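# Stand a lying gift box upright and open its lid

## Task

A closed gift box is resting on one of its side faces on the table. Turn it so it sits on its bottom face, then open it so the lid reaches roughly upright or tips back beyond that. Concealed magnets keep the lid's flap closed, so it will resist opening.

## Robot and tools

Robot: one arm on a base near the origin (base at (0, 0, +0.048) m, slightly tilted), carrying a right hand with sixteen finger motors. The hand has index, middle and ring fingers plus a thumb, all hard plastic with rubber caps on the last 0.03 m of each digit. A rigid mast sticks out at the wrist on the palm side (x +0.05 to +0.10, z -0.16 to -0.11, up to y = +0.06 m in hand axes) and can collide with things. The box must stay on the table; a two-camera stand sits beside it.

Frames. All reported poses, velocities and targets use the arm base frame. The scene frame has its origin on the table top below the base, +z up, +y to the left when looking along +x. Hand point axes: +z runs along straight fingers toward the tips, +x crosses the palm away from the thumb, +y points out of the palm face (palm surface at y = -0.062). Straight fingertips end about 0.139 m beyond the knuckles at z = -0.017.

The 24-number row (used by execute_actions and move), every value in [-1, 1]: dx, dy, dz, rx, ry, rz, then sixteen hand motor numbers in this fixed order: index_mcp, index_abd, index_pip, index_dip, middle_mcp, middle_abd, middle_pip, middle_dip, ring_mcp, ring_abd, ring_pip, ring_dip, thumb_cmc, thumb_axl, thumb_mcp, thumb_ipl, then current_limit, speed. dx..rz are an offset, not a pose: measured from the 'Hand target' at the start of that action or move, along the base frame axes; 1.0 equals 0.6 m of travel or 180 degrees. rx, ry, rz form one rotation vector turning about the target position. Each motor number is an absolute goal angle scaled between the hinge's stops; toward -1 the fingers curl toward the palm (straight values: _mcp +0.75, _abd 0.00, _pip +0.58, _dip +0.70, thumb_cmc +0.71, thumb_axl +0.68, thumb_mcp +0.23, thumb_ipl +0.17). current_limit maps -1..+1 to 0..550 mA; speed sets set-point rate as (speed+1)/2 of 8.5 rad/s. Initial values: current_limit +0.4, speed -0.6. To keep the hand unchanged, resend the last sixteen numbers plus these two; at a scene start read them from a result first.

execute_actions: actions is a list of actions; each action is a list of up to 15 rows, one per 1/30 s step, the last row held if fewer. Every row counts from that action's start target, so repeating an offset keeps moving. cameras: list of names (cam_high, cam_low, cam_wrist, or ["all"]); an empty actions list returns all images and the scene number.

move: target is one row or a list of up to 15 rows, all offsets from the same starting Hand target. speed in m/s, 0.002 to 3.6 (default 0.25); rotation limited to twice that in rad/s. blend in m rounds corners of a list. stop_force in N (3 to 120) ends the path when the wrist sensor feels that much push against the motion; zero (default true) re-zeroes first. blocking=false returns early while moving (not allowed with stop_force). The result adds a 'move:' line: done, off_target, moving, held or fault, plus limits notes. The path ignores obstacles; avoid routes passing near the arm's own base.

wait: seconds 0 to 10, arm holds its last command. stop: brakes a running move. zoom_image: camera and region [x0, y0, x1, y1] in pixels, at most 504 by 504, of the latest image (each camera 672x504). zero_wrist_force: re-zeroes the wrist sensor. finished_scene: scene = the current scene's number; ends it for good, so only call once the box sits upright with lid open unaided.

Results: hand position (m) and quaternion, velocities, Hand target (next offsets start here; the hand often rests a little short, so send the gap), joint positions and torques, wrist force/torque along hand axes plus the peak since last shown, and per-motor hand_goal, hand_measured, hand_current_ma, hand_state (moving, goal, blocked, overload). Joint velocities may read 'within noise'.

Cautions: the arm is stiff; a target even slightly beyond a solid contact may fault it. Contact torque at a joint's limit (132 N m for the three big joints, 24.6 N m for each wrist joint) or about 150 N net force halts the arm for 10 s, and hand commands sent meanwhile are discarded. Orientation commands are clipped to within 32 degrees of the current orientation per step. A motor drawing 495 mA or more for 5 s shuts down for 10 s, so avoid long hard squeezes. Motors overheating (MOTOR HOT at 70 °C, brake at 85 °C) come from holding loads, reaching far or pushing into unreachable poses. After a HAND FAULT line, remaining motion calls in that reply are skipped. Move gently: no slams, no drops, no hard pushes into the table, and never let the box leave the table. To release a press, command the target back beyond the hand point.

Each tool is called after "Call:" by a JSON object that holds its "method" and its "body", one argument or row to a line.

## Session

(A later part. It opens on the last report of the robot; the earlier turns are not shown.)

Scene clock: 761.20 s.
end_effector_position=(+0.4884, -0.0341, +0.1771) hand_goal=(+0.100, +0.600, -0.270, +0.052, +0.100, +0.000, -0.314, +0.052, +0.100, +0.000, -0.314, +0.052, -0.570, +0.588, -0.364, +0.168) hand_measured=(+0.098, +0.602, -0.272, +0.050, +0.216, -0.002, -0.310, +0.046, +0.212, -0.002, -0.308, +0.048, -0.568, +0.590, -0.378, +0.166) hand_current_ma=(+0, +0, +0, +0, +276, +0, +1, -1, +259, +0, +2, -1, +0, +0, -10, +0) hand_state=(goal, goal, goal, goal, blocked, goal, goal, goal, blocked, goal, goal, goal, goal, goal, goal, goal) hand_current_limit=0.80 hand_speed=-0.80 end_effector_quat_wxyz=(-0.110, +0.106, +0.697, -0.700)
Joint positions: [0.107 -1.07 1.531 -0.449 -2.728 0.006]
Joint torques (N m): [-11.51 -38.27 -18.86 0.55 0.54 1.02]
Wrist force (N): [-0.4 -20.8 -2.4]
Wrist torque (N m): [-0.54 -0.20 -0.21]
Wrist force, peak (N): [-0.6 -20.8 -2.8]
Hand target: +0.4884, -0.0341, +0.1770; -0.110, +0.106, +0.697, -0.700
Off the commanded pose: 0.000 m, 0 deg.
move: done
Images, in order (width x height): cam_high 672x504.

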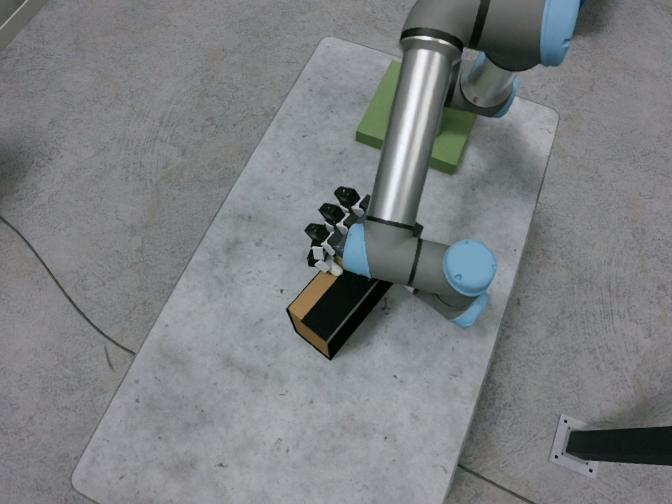

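Call:
{"method": "move", "body": {
  "target": [
    [0, 0, 0, 0, 0, 0, 0.27, 0.5, -0.27, 0.051, 0.1, 0, -0.314, 0.051, 0.1, 0, -0.314, 0.051, -0.571, 0.587, -0.365, 0.168, 0.8, -0.8],
    [0, 0, 0, 0, 0, 0, 0.25, 0.5, -0.24, 0.051, 0.1, 0, -0.314, 0.051, 0.1, 0, -0.314, 0.051, -0.571, 0.587, -0.365, 0.168, 0.8, -0.8],
    [0, 0, 0, 0, 0, 0, 0.1, 0.5, -0.24, 0.051, 0.1, 0, -0.314, 0.051, 0.1, 0, -0.314, 0.051, -0.571, 0.587, -0.365, 0.168, 0.8, -0.8]
  ],
  "speed": 0.02,
  "cameras": ["cam_high", "cam_wrist"]
}}

Call:
{"method": "zoom_image", "body": {
  "camera": "cam_high",
  "region": [280, 180, 430, 330]
}}

Scene clock: 765.83 s.
end_effector_position=(+0.4884, -0.0341, +0.1770) hand_goal=(+0.100, +0.500, -0.240, +0.052, +0.100, +0.000, -0.314, +0.052, +0.100, +0.000, -0.314, +0.052, -0.570, +0.588, -0.364, +0.168) hand_measured=(+0.218, +0.494, -0.258, +0.032, +0.214, -0.002, -0.310, +0.046, +0.210, -0.002, -0.308, +0.048, -0.568, +0.590, -0.378, +0.168) hand_current_ma=(+286, -1, -9, -11, +267, +0, +1, -2, +251, +0, +2, -1, +0, +0, -10, +0) hand_state=(blocked, goal, goal, goal, blocked, goal, goal, goal, blocked, goal, goal, goal, goal, goal, goal, goal) hand_current_limit=0.80 hand_speed=-0.80 end_effector_quat_wxyz=(-0.110, +0.106, +0.697, -0.700)
Joint positions: [0.107 -1.07 1.532 -0.449 -2.728 0.006]
Joint torques (N m): [-11.25 -24.2 -8 -1.45 0.58 0.69]
Wrist force (N): [0.7 -28.8 -3.1]
Wrist torque (N m): [-0.66 -0.09 0.03]
Wrist force, peak (N): [0.7 -29.0 -3.2]
Hand target: +0.4884, -0.0341, +0.1770; -0.110, +0.106, +0.697, -0.700
Off the commanded pose: 0.000 m, 0 deg.
move: done
Images, in order (width x height): cam_high 672x504, cam_wrist 672x504.

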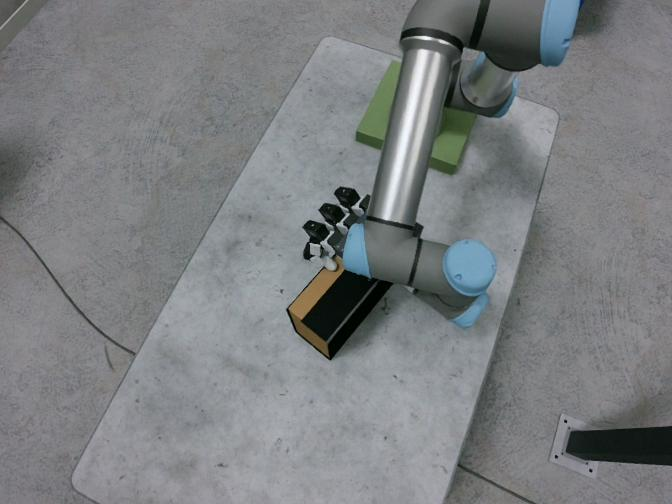

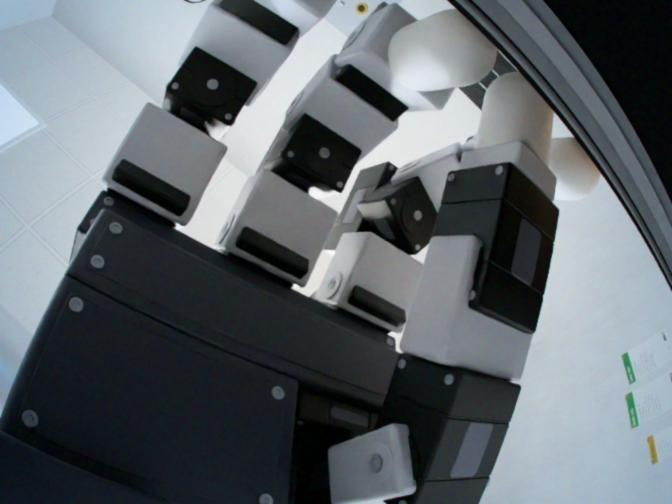

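Scaled by 3.360.

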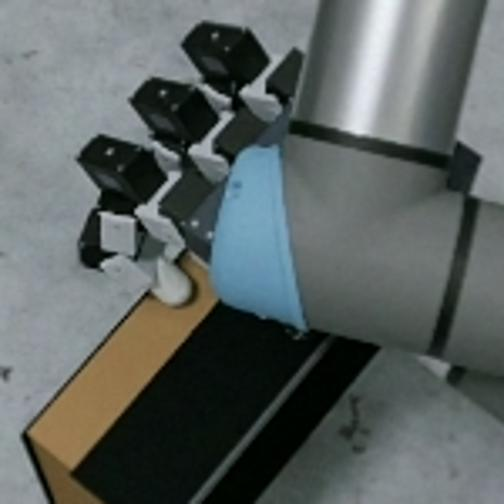

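Call:
{"method": "move", "body": {
  "target": [
    [0, 0, 0.01, 0, 0, 0, 0.1, 0.5, -0.24, 0.051, 0.1, 0, -0.314, 0.051, 0.1, 0, -0.314, 0.051, -0.571, 0.587, -0.365, 0.168, 0.8, -0.8],
    [0, 0, 0.01, 0, 0, 0, 0.178, 0.5, -0.24, 0.051, 0.178, 0, -0.314, 0.051, 0.178, 0, -0.314, 0.051, -0.571, 0.587, -0.365, 0.168, 0.8, -0.6]
  ],
  "speed": 0.05
}}

Call:
{"method": "move", "body": {
  "target": [0, 0, -0.03, 0, 0, 0, 0.178, 0.5, -0.24, 0.051, 0.178, 0, -0.314, 0.051, 0.178, 0, -0.314, 0.051, -0.571, 0.587, -0.365, 0.168, 0.8, -0.6],
  "speed": 0.006,
  "stop_force": 6,
  "cameras": ["cam_high", "cam_wrist"]
}}

Call:
{"method": "zoom_image", "body": {
  "camera": "cam_high",
  "region": [280, 180, 430, 330]
}}

Scene clock: 772.77 s.
end_effector_position=(+0.4884, -0.0341, +0.1830) hand_goal=(+0.178, +0.500, -0.240, +0.052, +0.178, +0.000, -0.314, +0.052, +0.178, +0.000, -0.314, +0.052, -0.570, +0.588, -0.364, +0.168) hand_measured=(+0.164, +0.494, -0.240, +0.050, +0.162, -0.002, -0.310, +0.050, +0.164, -0.002, -0.310, +0.050, -0.568, +0.590, -0.362, +0.170) hand_current_ma=(-6, -1, +0, +0, -8, +0, +1, +0, -7, +0, +0, +0, +0, +0, +0, +0) hand_state=(goal, goal, goal, goal, goal, goal, goal, goal, goal, goal, goal, goal, goal, goal, goal, goal) hand_current_limit=0.80 hand_speed=-0.60 end_effector_quat_wxyz=(-0.110, +0.106, +0.697, -0.700)
Joint positions: [0.107 -1.076 1.524 -0.436 -2.728 0.006]
Joint torques (N m): [-11.03 -33.68 -12.57 -1.14 0.48 1]
Wrist force (N): [0.4 1.1 -0.2]
Wrist torque (N m): [0.28 0.13 0.24]
Wrist force, peak (N): [0.6 -29.2 -3.3]
Hand target: +0.4884, -0.0341, +0.1830; -0.110, +0.106, +0.697, -0.700
Off the commanded pose: 0.000 m, 0 deg.
move: done

Scene clock: 774.60 s.
end_effector_position=(+0.4884, -0.0341, +0.1785) hand_goal=(+0.178, +0.500, -0.240, +0.052, +0.178, +0.000, -0.314, +0.052, +0.178, +0.000, -0.314, +0.052, -0.570, +0.588, -0.364, +0.168) hand_measured=(+0.174, +0.502, -0.244, +0.046, +0.162, -0.002, -0.310, +0.050, +0.164, -0.002, -0.310, +0.050, -0.568, +0.590, -0.370, +0.166) hand_current_ma=(-1, +0, -1, -1, -8, +0, +1, +0, -7, +0, +0, +0, +0, +0, -2, +0) hand_state=(goal, goal, goal, goal, goal, goal, goal, goal, goal, goal, goal, goal, goal, goal, goal, goal) hand_current_limit=0.80 hand_speed=-0.60 end_effector_quat_wxyz=(-0.110, +0.106, +0.697, -0.700)
Joint positions: [0.107 -1.072 1.53 -0.446 -2.728 0.006]
Joint torques (N m): [-11.01 -51.83 -27.77 2.88 0.54 0.96]
Wrist force (N): [-0.2 -2.2 -1.3]
Wrist torque (N m): [0.11 0.15 0.26]
Wrist force, peak (N): [-0.4 -5.5 -1.4]
Hand target: +0.4884, -0.0341, +0.1785; -0.110, +0.106, +0.697, -0.700 (not the last commanded pose)
Off the commanded pose: 0.013 m, 0 deg.
move: contact
Images, in order (width x height): cam_high 672x504, cam_wrist 672x504.

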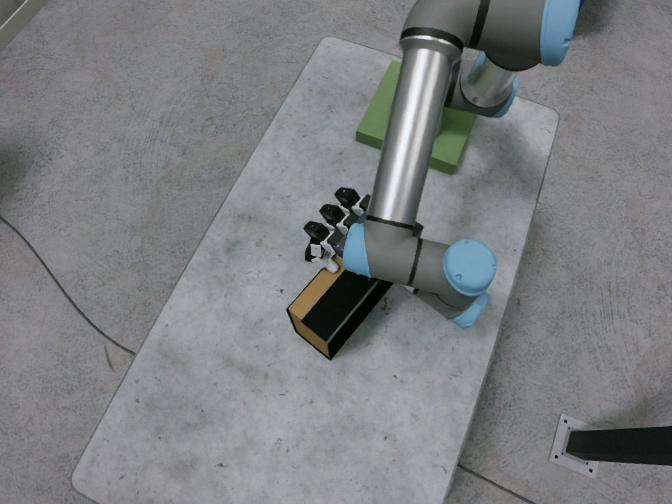

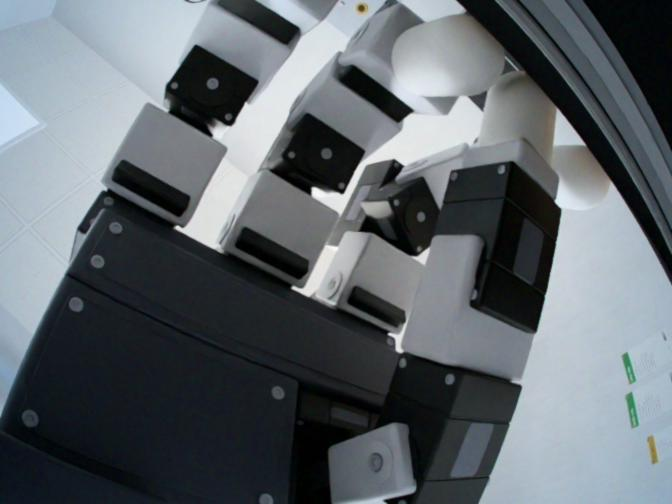

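Scaled by 3.360.

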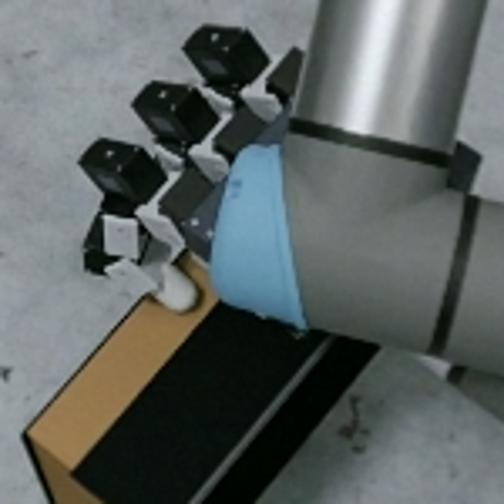

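Call:
{"method": "move", "body": {
  "target": [
    [0, 0, -0.002, 0, 0, 0, 0.178, 0.5, -0.24, 0.051, 0.178, 0, -0.314, 0.051, 0.178, 0, -0.314, 0.051, -0.571, 0.587, -0.365, 0.168, 0.8, -0.8],
    [0, 0, -0.002, 0, 0, 0, 0.05, 0.5, -0.24, 0.051, 0.05, 0, -0.314, 0.051, 0.05, 0, -0.314, 0.051, -0.571, 0.587, -0.365, 0.168, 0.8, -0.85]
  ],
  "speed": 0.02,
  "cameras": ["cam_high", "cam_wrist"]
}}

Call:
{"method": "zoom_image", "body": {
  "camera": "cam_high",
  "region": [280, 180, 430, 330]
}}

Scene clock: 778.93 s.
end_effector_position=(+0.4884, -0.0341, +0.1773) hand_goal=(+0.050, +0.500, -0.240, +0.052, +0.050, +0.000, -0.314, +0.052, +0.050, +0.000, -0.314, +0.052, -0.570, +0.588, -0.364, +0.168) hand_measured=(+0.172, +0.514, -0.246, +0.034, +0.152, -0.002, -0.308, +0.050, +0.052, -0.002, -0.310, +0.050, -0.568, +0.590, -0.376, +0.168) hand_current_ma=(+304, +5, -1, -10, +222, +0, +2, +0, +0, +0, +0, +0, +0, +0, -7, +0) hand_state=(blocked, goal, goal, goal, blocked, goal, goal, goal, goal, goal, goal, goal, goal, goal, goal, goal) hand_current_limit=0.80 hand_speed=-0.85 end_effector_quat_wxyz=(-0.110, +0.106, +0.697, -0.700)
Joint positions: [0.107 -1.07 1.531 -0.449 -2.728 0.006]
Joint torques (N m): [-10.83 -24.15 -9.97 1.74 0.61 -0.65]
Wrist force (N): [-0.8 -23.6 -2.9]
Wrist torque (N m): [-0.65 0.14 0.37]
Wrist force, peak (N): [-0.6 -23.9 -3.1]
Hand target: +0.4884, -0.0341, +0.1773; -0.110, +0.106, +0.697, -0.700
Off the commanded pose: 0.000 m, 0 deg.
move: done
Images, in order (width x height): cam_high 672x504, cam_wrist 672x504.

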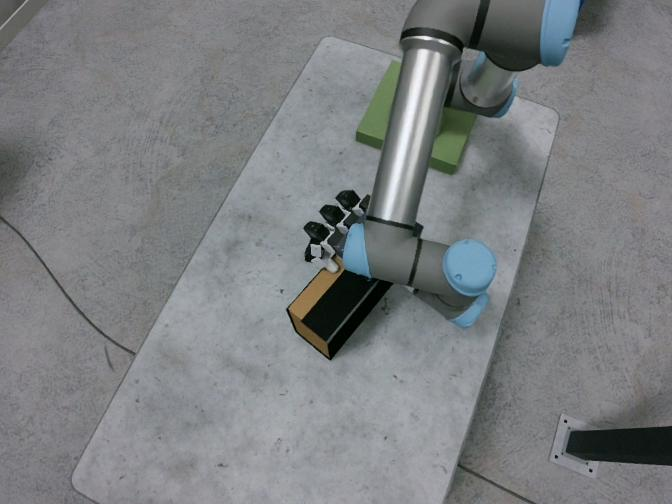

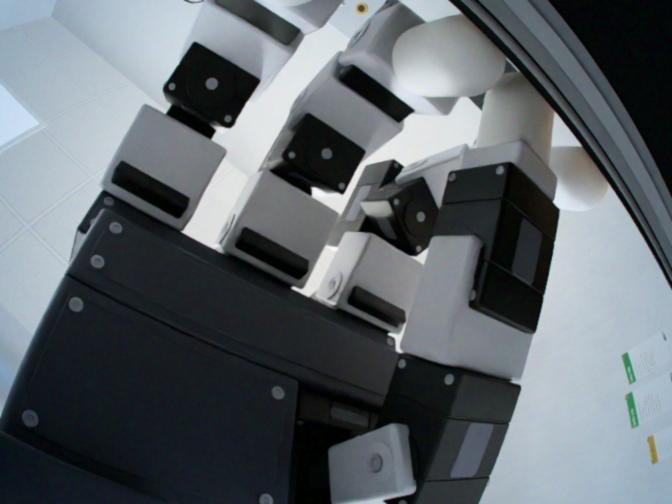

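Scaled by 3.360.

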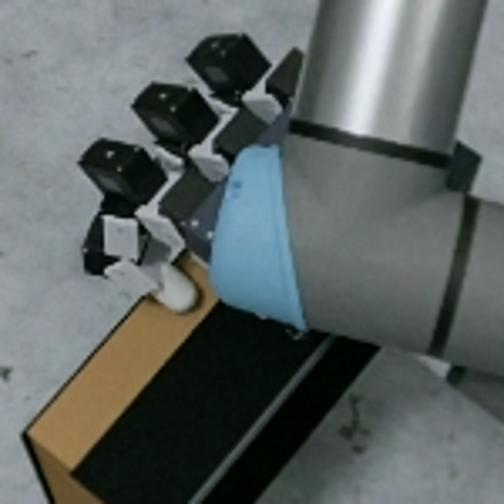

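Call:
{"method": "move", "body": {
  "target": [
    [0, 0, 0.0085, 0, 0, 0, 0.05, 0.5, -0.24, 0.051, 0.05, 0, -0.314, 0.051, 0.05, 0, -0.314, 0.051, -0.571, 0.587, -0.365, 0.168, 0.8, -0.6],
    [0, 0, 0.0085, 0, 0, 0, 0.22, 0.5, -0.25, 0.051, 0.22, 0, -0.314, 0.051, 0.22, 0, -0.314, 0.051, -0.571, 0.587, -0.365, 0.168, 0.8, -0.6],
    [0, 0, 0.004, 0, 0, 0, 0.172, 0.5, -0.25, 0.051, 0.172, 0, -0.314, 0.051, 0.172, 0, -0.314, 0.051, -0.571, 0.587, -0.365, 0.168, 0.8, -0.6]
  ],
  "speed": 0.04
}}

Call:
{"method": "move", "body": {
  "target": [0.0031, 0.0095, 0, 0, 0, 0, 0.172, 0.5, -0.25, 0.051, 0.172, 0, -0.314, 0.051, 0.172, 0, -0.314, 0.051, -0.571, 0.587, -0.365, 0.168, 0.8, -0.6],
  "speed": 0.01,
  "cameras": ["cam_high", "cam_wrist"]
}}

Call:
{"method": "zoom_image", "body": {
  "camera": "cam_high",
  "region": [280, 180, 430, 330]
}}

Scene clock: 788.90 s.
end_effector_position=(+0.4884, -0.0341, +0.1796) hand_goal=(+0.172, +0.500, -0.250, +0.052, +0.172, +0.000, -0.314, +0.052, +0.172, +0.000, -0.314, +0.052, -0.570, +0.588, -0.364, +0.168) hand_measured=(+0.168, +0.500, -0.246, +0.050, +0.168, -0.002, -0.310, +0.050, +0.168, -0.002, -0.310, +0.050, -0.568, +0.590, -0.362, +0.168) hand_current_ma=(-1, +0, +0, +0, -1, +0, +1, +0, -1, +0, +0, +0, +0, +0, +0, +0) hand_state=(goal, goal, goal, goal, goal, goal, goal, goal, goal, goal, goal, goal, goal, goal, goal, goal) hand_current_limit=0.80 hand_speed=-0.60 end_effector_quat_wxyz=(-0.110, +0.106, +0.697, -0.700)
Joint positions: [0.107 -1.073 1.528 -0.443 -2.728 0.006]
Joint torques (N m): [-11.69 -44.32 -25.08 2.69 0.48 -0.27]
Wrist force (N): [0.5 1.0 -0.6]
Wrist torque (N m): [0.30 0.13 0.25]
Wrist force, peak (N): [-1.1 -24.0 -3.0]
Hand target: +0.4884, -0.0341, +0.1797; -0.110, +0.106, +0.697, -0.700
Off the commanded pose: 0.000 m, 0 deg.
move: done

Scene clock: 789.73 s.
end_effector_position=(+0.4903, -0.0283, +0.1797) hand_goal=(+0.172, +0.500, -0.250, +0.052, +0.172, +0.000, -0.314, +0.052, +0.172, +0.000, -0.314, +0.052, -0.570, +0.588, -0.364, +0.168) hand_measured=(+0.168, +0.500, -0.246, +0.050, +0.168, -0.002, -0.310, +0.050, +0.168, -0.002, -0.310, +0.050, -0.568, +0.590, -0.362, +0.168) hand_current_ma=(-1, +0, +0, +0, -1, +0, +1, +0, -1, +0, +0, +0, +0, +0, +0, +0) hand_state=(goal, goal, goal, goal, goal, goal, goal, goal, goal, goal, goal, goal, goal, goal, goal, goal) hand_current_limit=0.80 hand_speed=-0.60 end_effector_quat_wxyz=(-0.110, +0.106, +0.697, -0.700)
Joint positions: [0.117 -1.065 1.516 -0.439 -2.718 0.006]
Joint torques (N m): [2.31 -39.73 -18.24 2.41 0.32 -1.28]
Wrist force (N): [0.4 1.0 -0.4]
Wrist torque (N m): [0.27 0.13 0.26]
Wrist force, peak (N): [0.9 0.9 -0.5]
Hand target: +0.4902, -0.0284, +0.1797; -0.110, +0.106, +0.697, -0.700
Off the commanded pose: 0.000 m, 0 deg.
move: done
Images, in order (width x height): cam_high 672x504, cam_wrist 672x504.

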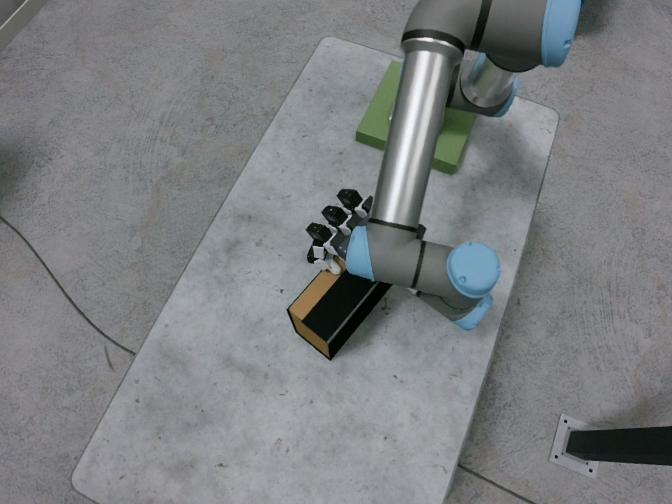

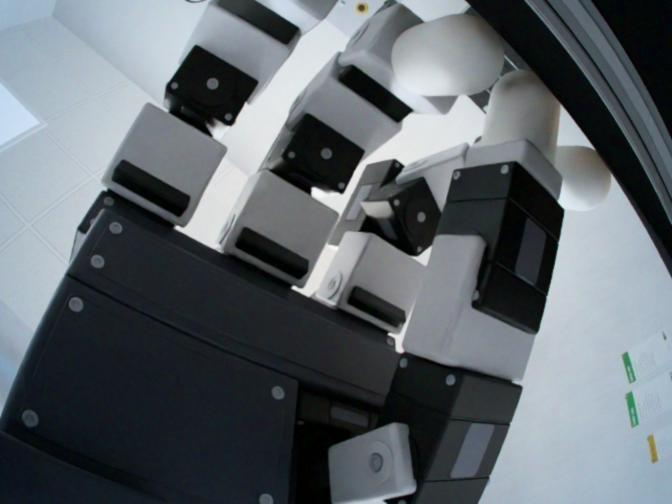

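Scaled by 3.360.

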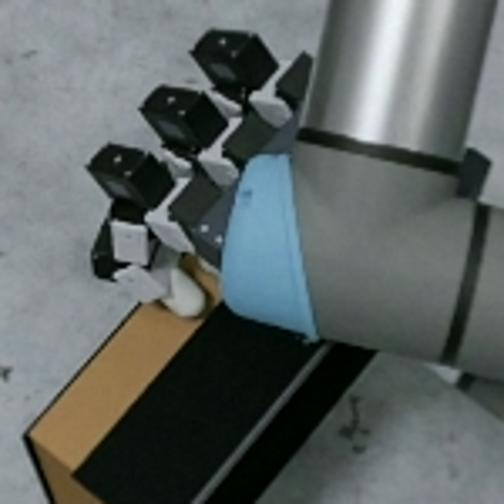

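Call:
{"method": "move", "body": {
  "target": [0.0026, 0.0079, 0, 0, 0, 0, 0.172, 0.5, -0.25, 0.051, 0.172, 0, -0.314, 0.051, 0.172, 0, -0.314, 0.051, -0.571, 0.587, -0.365, 0.168, 0.8, -0.6],
  "speed": 0.01,
  "cameras": ["cam_high"]
}}

Call:
{"method": "zoom_image", "body": {
  "camera": "cam_high",
  "region": [290, 220, 390, 320]
}}

Scene clock: 791.97 s.
end_effector_position=(+0.4918, -0.0236, +0.1797) hand_goal=(+0.172, +0.500, -0.250, +0.052, +0.172, +0.000, -0.314, +0.052, +0.172, +0.000, -0.314, +0.052, -0.570, +0.588, -0.364, +0.168) hand_measured=(+0.168, +0.500, -0.246, +0.050, +0.168, -0.002, -0.310, +0.050, +0.168, -0.002, -0.310, +0.050, -0.568, +0.590, -0.362, +0.168) hand_current_ma=(-1, +0, +0, +0, -1, +0, +1, +0, -1, +0, +0, +0, +0, +0, +0, +0) hand_state=(goal, goal, goal, goal, goal, goal, goal, goal, goal, goal, goal, goal, goal, goal, goal, goal) hand_current_limit=0.80 hand_speed=-0.60 end_effector_quat_wxyz=(-0.110, +0.106, +0.697, -0.700)
Joint positions: [0.125 -1.058 1.505 -0.435 -2.71 0.006]
Joint torques (N m): [3.03 -40.5 -18.04 2.46 0.39 -1.26]
Wrist force (N): [0.4 0.9 -0.7]
Wrist torque (N m): [0.29 0.13 0.26]
Wrist force, peak (N): [0.4 1.2 -0.7]
Hand target: +0.4918, -0.0237, +0.1797; -0.110, +0.106, +0.697, -0.700
Off the commanded pose: 0.000 m, 0 deg.
move: done
Images, in order (width x height): cam_high 672x504.

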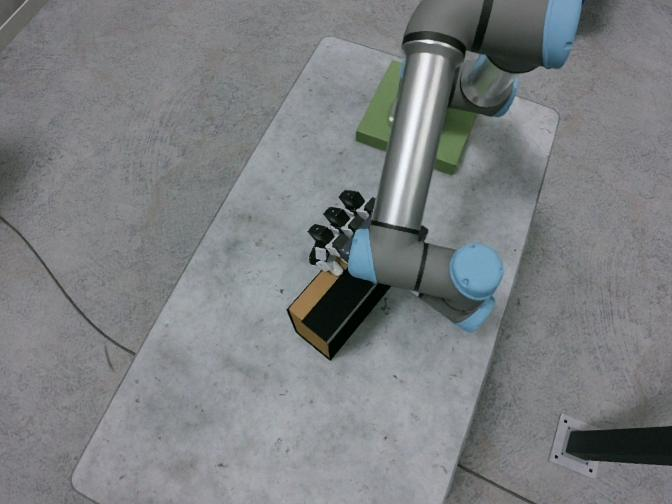

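Scaled by 5.040.

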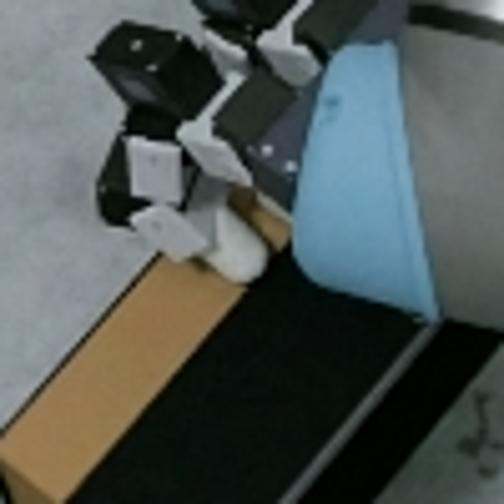

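Call:
{"method": "move", "body": {
  "target": [0.0008, 0.0024, -0.004, 0, 0, 0, 0.172, 0.5, -0.25, 0.051, 0.172, 0, -0.314, 0.051, 0.172, 0, -0.314, 0.051, -0.571, 0.587, -0.365, 0.168, 0.8, -0.6],
  "speed": 0.008
}}

Call:
{"method": "move", "body": {
  "target": [0, 0, 0, 0, 0, 0, 0.05, 0.5, -0.25, 0.051, 0.05, 0, -0.314, 0.051, 0.05, 0, -0.314, 0.051, -0.571, 0.587, -0.365, 0.168, 0.8, -0.85],
  "speed": 0.02,
  "cameras": ["cam_high", "cam_wrist"]
}}

Call:
{"method": "zoom_image", "body": {
  "camera": "cam_high",
  "region": [290, 220, 390, 320]
}}

Scene clock: 795.47 s.
end_effector_position=(+0.4923, -0.0222, +0.1772) hand_goal=(+0.172, +0.500, -0.250, +0.052, +0.172, +0.000, -0.314, +0.052, +0.172, +0.000, -0.314, +0.052, -0.570, +0.588, -0.364, +0.168) hand_measured=(+0.180, +0.510, -0.254, +0.042, +0.172, -0.002, -0.316, +0.048, +0.168, -0.002, -0.312, +0.050, -0.568, +0.590, -0.374, +0.164) hand_current_ma=(+2, +3, +0, -4, +0, +0, +0, +0, -1, +0, +0, +0, +0, +0, -6, -1) hand_state=(goal, goal, goal, goal, goal, goal, goal, goal, goal, goal, goal, goal, goal, goal, goal, goal) hand_current_limit=0.80 hand_speed=-0.60 end_effector_quat_wxyz=(-0.110, +0.106, +0.697, -0.700)
Joint positions: [0.128 -1.053 1.505 -0.439 -2.708 0.006]
Joint torques (N m): [11.2 -32.39 -23.52 -0.48 1.64 -1.58]
Wrist force (N): [-1.1 -11.4 -0.9]
Wrist torque (N m): [-0.25 0.14 0.33]
Wrist force, peak (N): [-1.3 -11.4 -1.2]
Hand target: +0.4923, -0.0222, +0.1773; -0.110, +0.106, +0.697, -0.700
Off the commanded pose: 0.000 m, 0 deg.
move: done

Scene clock: 796.00 s.
end_effector_position=(+0.4923, -0.0222, +0.1772) hand_goal=(+0.050, +0.500, -0.250, +0.052, +0.050, +0.000, -0.314, +0.052, +0.050, +0.000, -0.314, +0.052, -0.570, +0.588, -0.364, +0.168) hand_measured=(+0.174, +0.510, -0.248, +0.038, +0.050, -0.002, -0.312, +0.050, +0.048, -0.002, -0.310, +0.050, -0.568, +0.590, -0.374, +0.164) hand_current_ma=(+309, +3, +0, -6, +0, +0, +0, +0, +0, +0, +1, +0, +0, +0, -6, -1) hand_state=(blocked, goal, goal, goal, goal, goal, goal, goal, goal, goal, goal, goal, goal, goal, goal, goal) hand_current_limit=0.80 hand_speed=-0.85 end_effector_quat_wxyz=(-0.110, +0.106, +0.697, -0.700)
Joint positions: [0.128 -1.053 1.505 -0.439 -2.708 0.006]
Joint torques (N m): [5.87 -39.05 -20.72 2.15 -0.25 -1.85]
Wrist force (N): [-0.2 -11.0 2.0]
Wrist torque (N m): [-0.08 0.29 0.47]
Wrist force, peak (N): [-0.4 -14.7 3.4]
Hand target: +0.4923, -0.0222, +0.1773; -0.110, +0.106, +0.697, -0.700
Off the commanded pose: 0.000 m, 0 deg.
move: done
Images, in order (width x height): cam_high 672x504, cam_wrist 672x504.

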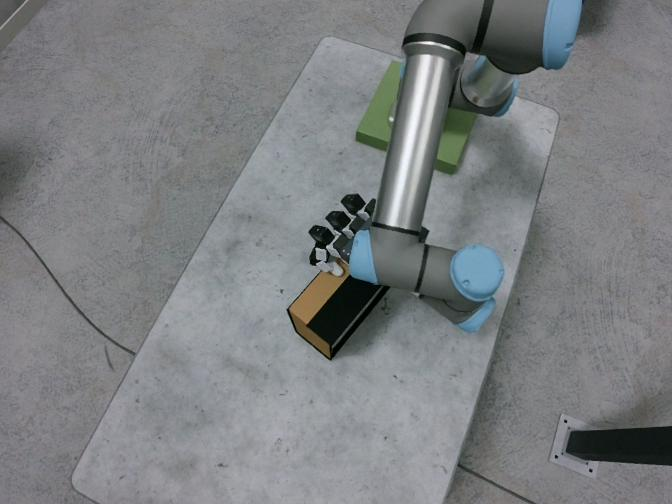

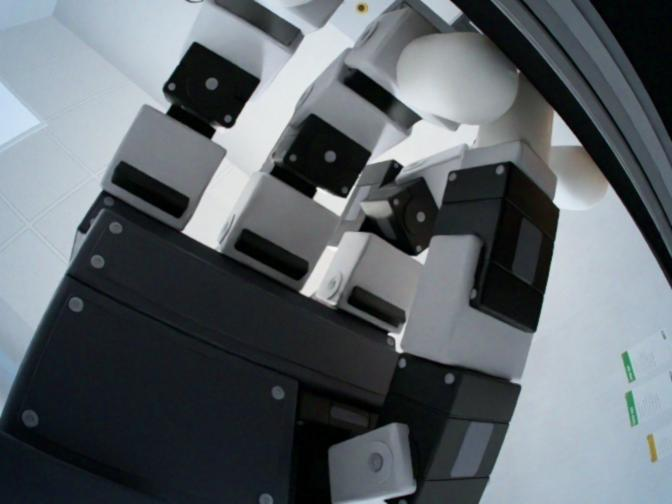

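Scaled by 5.040.

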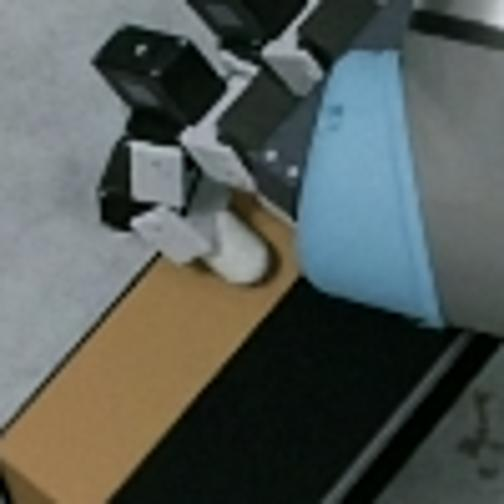

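Call:
{"method": "move", "body": {
  "target": [0, 0, 0.0067, 0, 0, 0, 0.3, 0.5, -0.25, 0.051, 0.3, 0, -0.314, 0.051, 0.3, 0, -0.314, 0.051, -0.571, 0.587, -0.25, -0.08, 0.8, -0.6],
  "speed": 0.03,
  "cameras": ["cam_high", "cam_low", "cam_wrist"]
}}

Call:
{"method": "zoom_image", "body": {
  "camera": "cam_high",
  "region": [270, 210, 420, 360]
}}

Scene clock: 804.33 s.
end_effector_position=(+0.4923, -0.0222, +0.1814) hand_goal=(+0.300, +0.500, -0.250, +0.052, +0.300, +0.000, -0.314, +0.052, +0.300, +0.000, -0.314, +0.052, -0.570, +0.588, -0.250, -0.080) hand_measured=(+0.284, +0.502, -0.252, +0.050, +0.284, -0.002, -0.312, +0.050, +0.284, -0.002, -0.312, +0.050, -0.568, +0.590, -0.248, -0.076) hand_current_ma=(-8, +0, +0, +0, -9, +0, +0, +0, -9, +0, +0, +0, +0, +0, +0, +1) hand_state=(goal, goal, goal, goal, goal, goal, goal, goal, goal, goal, goal, goal, goal, goal, goal, goal) hand_current_limit=0.80 hand_speed=-0.60 end_effector_quat_wxyz=(-0.110, +0.106, +0.697, -0.700)
Joint positions: [0.128 -1.058 1.5 -0.43 -2.708 0.006]
Joint torques (N m): [-12.33 -46.91 -23.61 1.01 -1.52 0.92]
Wrist force (N): [0.5 0.8 -0.4]
Wrist torque (N m): [0.25 0.12 0.26]
Wrist force, peak (N): [-0.2 -11.8 0.9]
Hand target: +0.4923, -0.0222, +0.1813; -0.110, +0.106, +0.697, -0.700
Off the commanded pose: 0.000 m, 0 deg.
move: done

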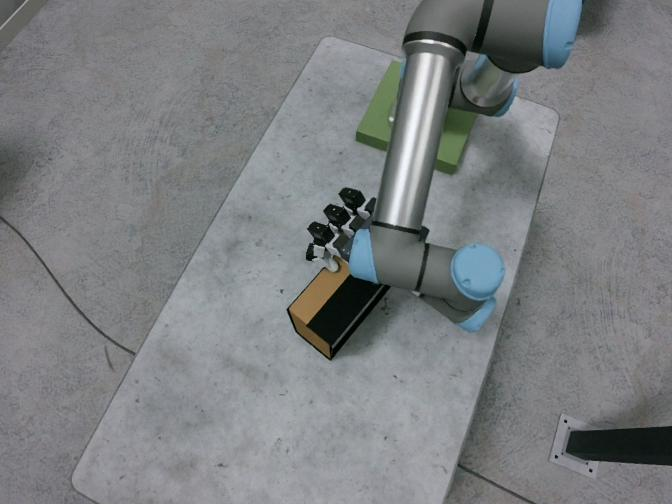

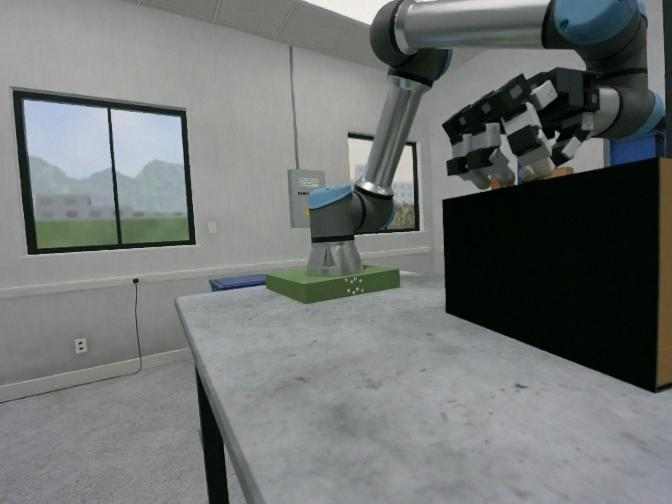

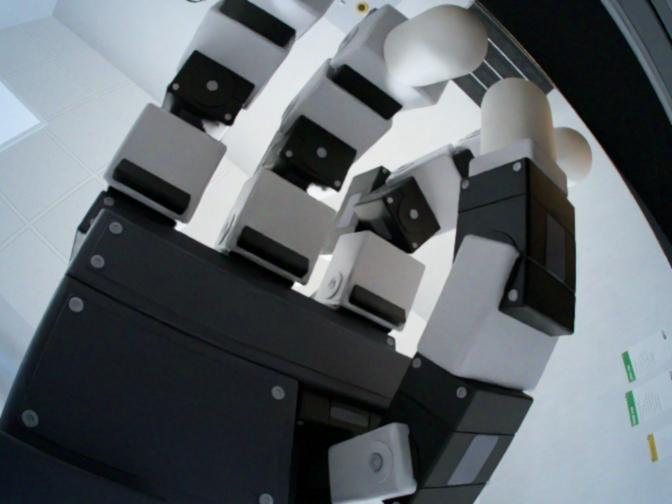

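Scaled by 3.360.

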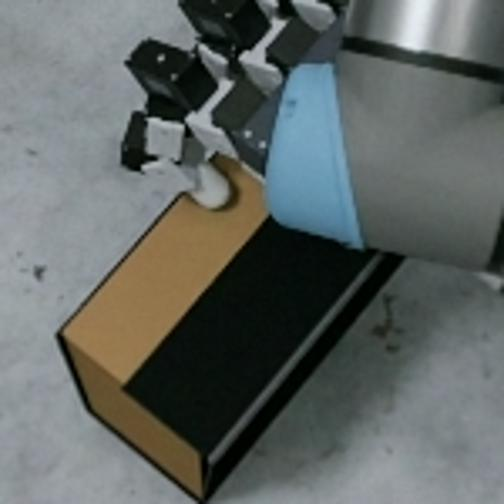

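Call:
{"method": "move", "body": {
  "target": [
    [0.0155, 0.0476, 0, 0, 0, 0, 0.75, 0, 0.3, 0.3, 0.75, 0, 0.3, 0.3, 0.75, 0, 0.3, 0.3, -0.571, 0.65, -0.449, -0.481, 0.8, 0.0],
    [0.0335, 0.103, -0.0167, 0, 0, 0, 0.75, 0, 0.3, 0.3, 0.75, 0, 0.3, 0.3, 0.75, 0, 0.3, 0.3, -0.571, 0.65, -0.449, -0.481, 0.8, 0.0],
    [0.0489, 0.1506, -0.05, 0, 0, 0, 0.75, 0, 0.3, 0.3, 0.75, 0, 0.3, 0.3, 0.75, 0, 0.3, 0.3, -0.571, 0.65, -0.449, -0.481, 0.8, 0.0]
  ],
  "speed": 0.07,
  "blend": [0.01, 0.01, 0],
  "stop_force": 15,
  "cameras": ["cam_high", "cam_wrist"]
}}

Scene clock: 815.47 s.
end_effector_position=(+0.5216, +0.0681, +0.1513) hand_goal=(+0.750, +0.000, +0.300, +0.300, +0.750, +0.000, +0.300, +0.300, +0.750, +0.000, +0.300, +0.300, -0.570, +0.650, -0.448, -0.480) hand_measured=(+0.732, +0.004, +0.292, +0.298, +0.730, -0.002, +0.292, +0.298, +0.730, -0.002, +0.294, +0.298, -0.568, +0.648, -0.438, -0.476) hand_current_ma=(-11, +0, -2, +0, -13, +0, -2, +0, -12, +0, -2, +0, +0, +0, +5, +1) hand_state=(goal, goal, goal, goal, goal, goal, goal, goal, goal, goal, goal, goal, goal, goal, goal, goal) hand_current_limit=0.80 hand_speed=0.00 end_effector_quat_wxyz=(-0.110, +0.106, +0.697, -0.700)
Joint positions: [0.267 -0.887 1.298 -0.402 -2.568 0.003]
Joint torques (N m): [-15.45 -60.79 -11.61 3.17 -2.36 1.3]
Wrist force (N): [0.4 1.3 -0.2]
Wrist torque (N m): [0.21 0.14 0.28]
Wrist force, peak (N): [0.4 2.2 -0.4]
Hand target: +0.5216, +0.0681, +0.1513; -0.110, +0.106, +0.697, -0.700
Off the commanded pose: 0.000 m, 0 deg.
move: done
Images, in order (width x height): cam_high 672x504, cam_wrist 672x504.

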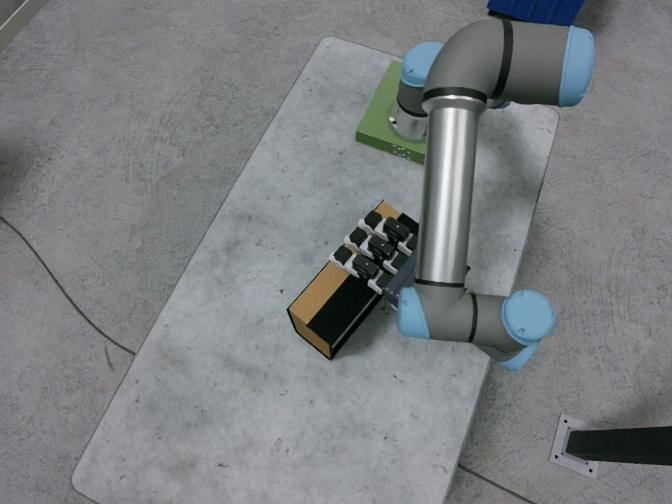

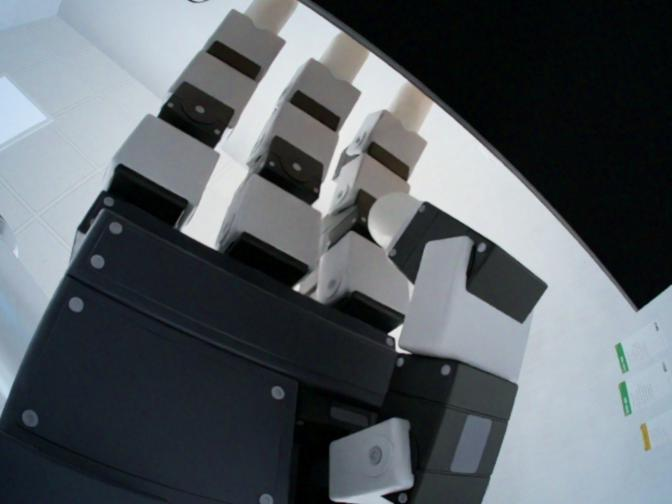

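Call:
{"method": "zoom_image", "body": {
  "camera": "cam_high",
  "region": [270, 190, 430, 370]
}}

Scaled by 2.800.

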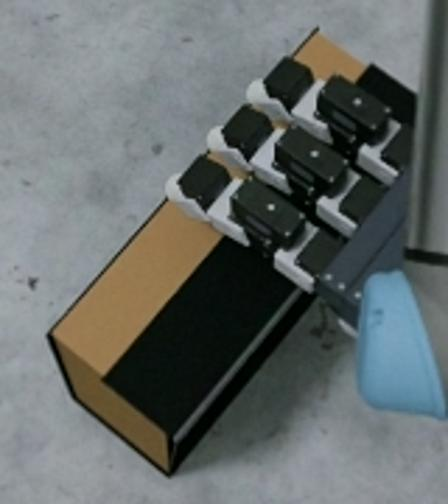

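Call:
{"method": "move", "body": {
  "target": [
    [-0.01545, -0.0476, 0.0333, 0, 0, 0, 0.75, 0, 0.3, 0.3, 0.75, 0, 0.3, 0.3, 0.75, 0, 0.3, 0.3, -0.571, 0.65, -0.449, -0.481, 0.8, -0.2],
    [-0.0335, -0.103, 0.0567, 0, 0, 0, 0.75, 0, 0.3, 0.3, 0.75, 0, 0.3, 0.3, 0.75, 0, 0.3, 0.3, -0.571, 0.65, -0.449, -0.481, 0.8, -0.2],
    [-0.0469, -0.1442, 0.0567, 0, 0, 0, 0.75, 0, 0.3, 0.3, 0.75, 0, 0.3, 0.3, 0.75, 0, 0.3, 0.3, -0.571, 0.65, -0.449, -0.481, 0.8, -0.2]
  ],
  "speed": 0.1,
  "blend": [0.01, 0.01, 0]
}}

Call:
{"method": "move", "body": {
  "target": [0, 0, 0, 0, 0, 0, 0.3, 0, -0.314, 0.051, 0.3, 0, -0.314, 0.051, 0.3, 0, -0.314, 0.051, -0.571, 0.65, -0.449, -0.481, 0.8, -0.3],
  "speed": 0.05,
  "cameras": ["cam_high", "cam_low", "cam_wrist"]
}}

Call:
{"method": "zoom_image", "body": {
  "camera": "cam_high",
  "region": [270, 190, 430, 370]
}}

Scene clock: 827.23 s.
end_effector_position=(+0.4935, -0.0184, +0.1854) hand_goal=(+0.750, +0.000, +0.300, +0.300, +0.750, +0.000, +0.300, +0.300, +0.750, +0.000, +0.300, +0.300, -0.570, +0.650, -0.448, -0.480) hand_measured=(+0.732, +0.004, +0.292, +0.298, +0.730, -0.002, +0.292, +0.298, +0.730, -0.002, +0.294, +0.298, -0.568, +0.648, -0.438, -0.476) hand_current_ma=(-11, +0, -2, +0, -13, +0, -2, +0, -12, +0, -2, +0, +0, +0, +5, +1) hand_state=(goal, goal, goal, goal, goal, goal, goal, goal, goal, goal, goal, goal, goal, goal, goal, goal) hand_current_limit=0.80 hand_speed=-0.20 end_effector_quat_wxyz=(-0.110, +0.106, +0.697, -0.700)
Joint positions: [0.134 -1.056 1.486 -0.418 -2.701 0.005]
Joint torques (N m): [10.86 -34.2 -20.97 2.98 1.08 -1.08]
Wrist force (N): [0.4 0.8 -0.4]
Wrist torque (N m): [0.19 0.13 0.24]
Wrist force, peak (N): [0.6 2.0 -1.1]
Hand target: +0.4935, -0.0184, +0.1853; -0.110, +0.106, +0.697, -0.700
Off the commanded pose: 0.000 m, 0 deg.
move: done

Scene clock: 827.80 s.
end_effector_position=(+0.4935, -0.0184, +0.1853) hand_goal=(+0.300, +0.000, -0.314, +0.052, +0.300, +0.000, -0.314, +0.052, +0.300, +0.000, -0.314, +0.052, -0.570, +0.650, -0.448, -0.480) hand_measured=(+0.294, +0.004, -0.310, +0.056, +0.294, -0.002, -0.312, +0.054, +0.294, -0.002, -0.312, +0.054, -0.568, +0.648, -0.438, -0.476) hand_current_ma=(-1, +0, +0, +0, -2, +0, +0, +0, -2, +0, +0, +0, +0, +0, +5, +1) hand_state=(goal, goal, goal, goal, goal, goal, goal, goal, goal, goal, goal, goal, goal, goal, goal, goal) hand_current_limit=0.80 hand_speed=-0.30 end_effector_quat_wxyz=(-0.110, +0.106, +0.697, -0.700)
Joint positions: [0.134 -1.056 1.486 -0.418 -2.701 0.005]
Joint torques (N m): [13.81 -31.55 -13.99 2.76 -1.14 -0.54]
Wrist force (N): [0.6 0.9 -0.5]
Wrist torque (N m): [0.26 0.11 0.25]
Wrist force, peak (N): [0.7 1.8 -0.7]
Hand target: +0.4935, -0.0184, +0.1853; -0.110, +0.106, +0.697, -0.700
Off the commanded pose: 0.000 m, 0 deg.
move: done

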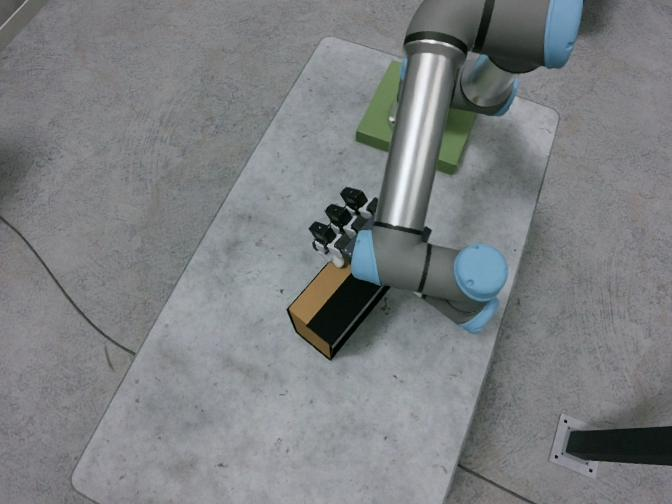

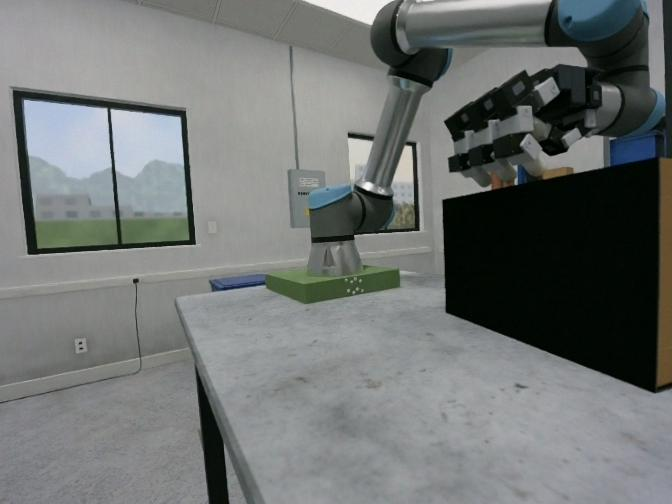

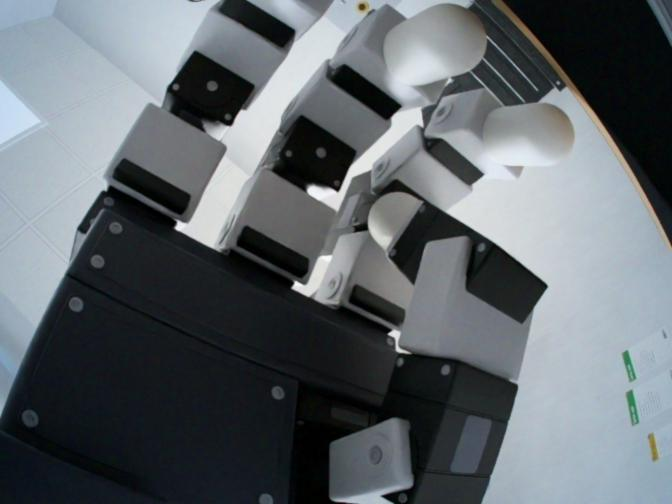

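Scaled by 2.800.

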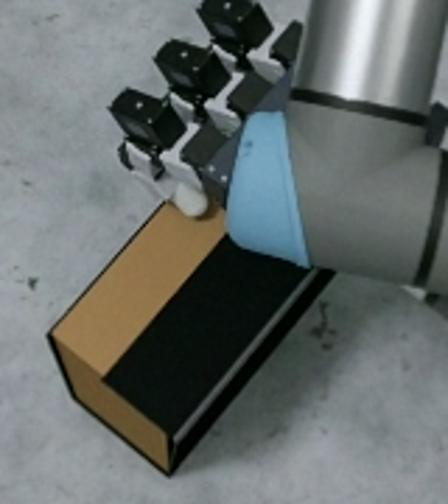

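Call:
{"method": "move", "body": {
  "target": [
    [0, 0, -0.0097, 0, 0, 0, 0.3, 0, -0.314, 0.051, 0.3, 0, -0.314, 0.051, 0.3, 0, -0.314, 0.051, -0.571, 0.65, -0.449, -0.481, 0.8, -0.3],
    [0.0309, 0.0951, -0.0097, 0, 0, 0, 0.3, 0, -0.314, 0.051, 0.3, 0, -0.314, 0.051, 0.3, 0, -0.314, 0.051, -0.571, 0.65, -0.449, -0.481, 0.8, -0.3],
    [0.0422, 0.13, -0.013, 0, 0, 0, 0.3, 0, -0.314, 0.051, 0.3, 0, -0.314, 0.051, 0.3, 0, -0.314, 0.051, -0.571, 0.65, -0.449, -0.481, 0.8, -0.3],
    [0.0525, 0.1617, -0.0297, 0, 0, 0, 0.3, 0, -0.314, 0.051, 0.3, 0, -0.314, 0.051, 0.3, 0, -0.314, 0.051, -0.571, 0.65, -0.449, -0.481, 0.8, -0.3]
  ],
  "speed": 0.06,
  "blend": [0.0, 0.008, 0.008, 0],
  "stop_force": 12,
  "cameras": ["cam_high", "cam_low", "cam_wrist"]
}}

Call:
{"method": "zoom_image", "body": {
  "camera": "cam_high",
  "region": [270, 190, 470, 370]
}}

Scene clock: 840.93 s.
end_effector_position=(+0.5204, +0.0647, +0.1749) hand_goal=(+0.300, +0.000, -0.314, +0.052, +0.300, +0.000, -0.314, +0.052, +0.300, +0.000, -0.314, +0.052, -0.570, +0.650, -0.448, -0.480) hand_measured=(+0.312, +0.004, -0.408, -0.028, +0.296, +0.002, -0.406, -0.020, +0.286, +0.000, -0.404, -0.018, -0.568, +0.648, -0.438, -0.476) hand_current_ma=(+5, +1, -174, -129, -1, +0, -167, -112, -6, +0, -160, -103, +0, +0, +5, +1) hand_state=(goal, goal, blocked, blocked, goal, goal, blocked, blocked, goal, goal, blocked, blocked, goal, goal, goal, goal) hand_current_limit=0.80 hand_speed=-0.30 end_effector_quat_wxyz=(-0.110, +0.106, +0.697, -0.700)
Joint positions: [0.262 -0.915 1.282 -0.358 -2.573 0.002]
Joint torques (N m): [12.26 -27.89 -22.83 0.8 2.29 1.07]
Wrist force (N): [-2.0 -22.4 -0.9]
Wrist torque (N m): [-0.52 0.28 -0.25]
Wrist force, peak (N): [-3.1 -50.1 -3.5]
Hand target: +0.5204, +0.0647, +0.1749; -0.110, +0.106, +0.697, -0.700 (not the last commanded pose)
Off the commanded pose: 0.016 m, 0 deg.
move: contact; path passed 2 of 4 targets

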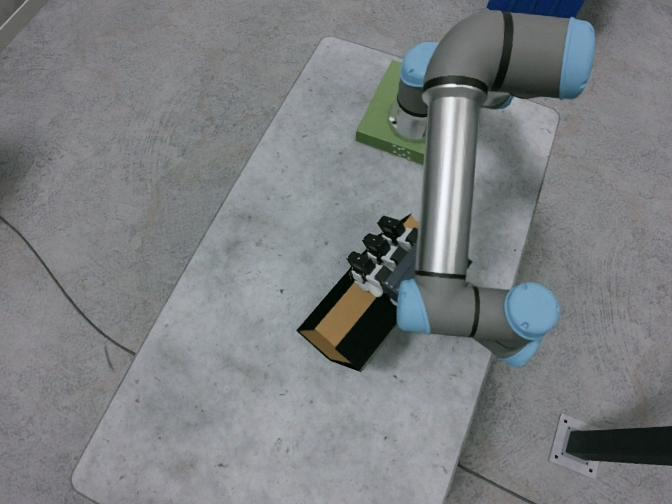

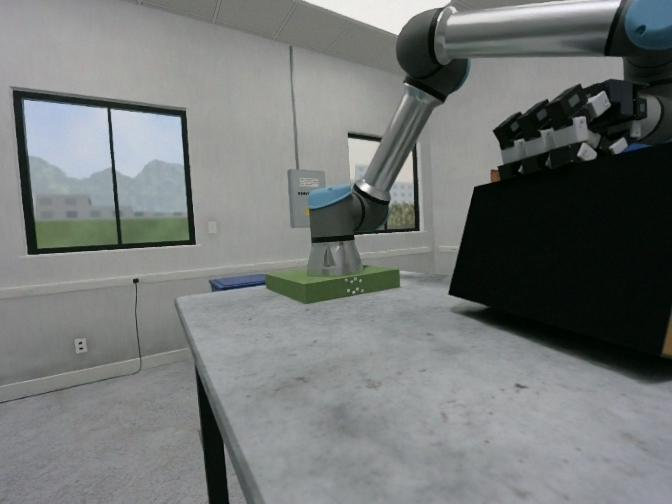

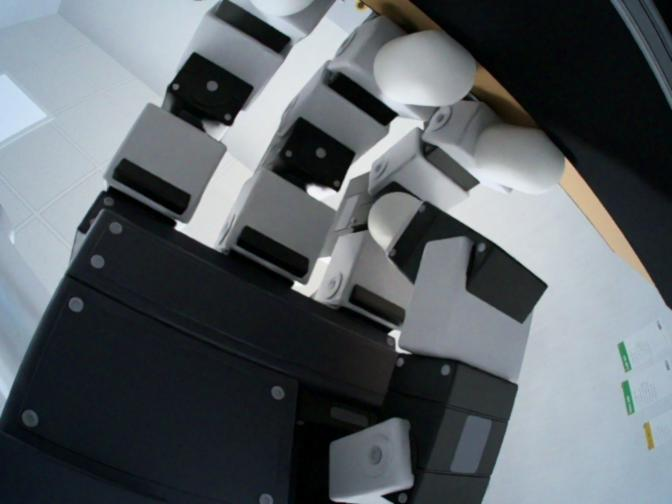

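Scaled by 2.520.

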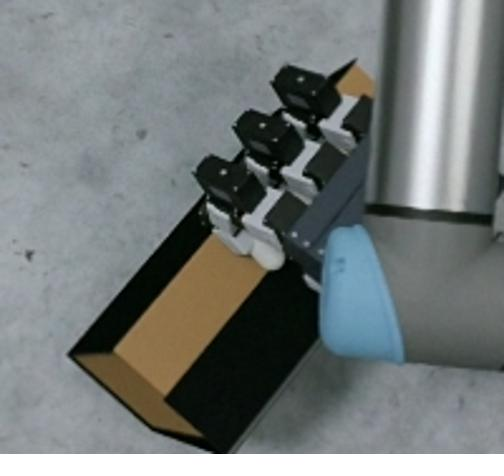

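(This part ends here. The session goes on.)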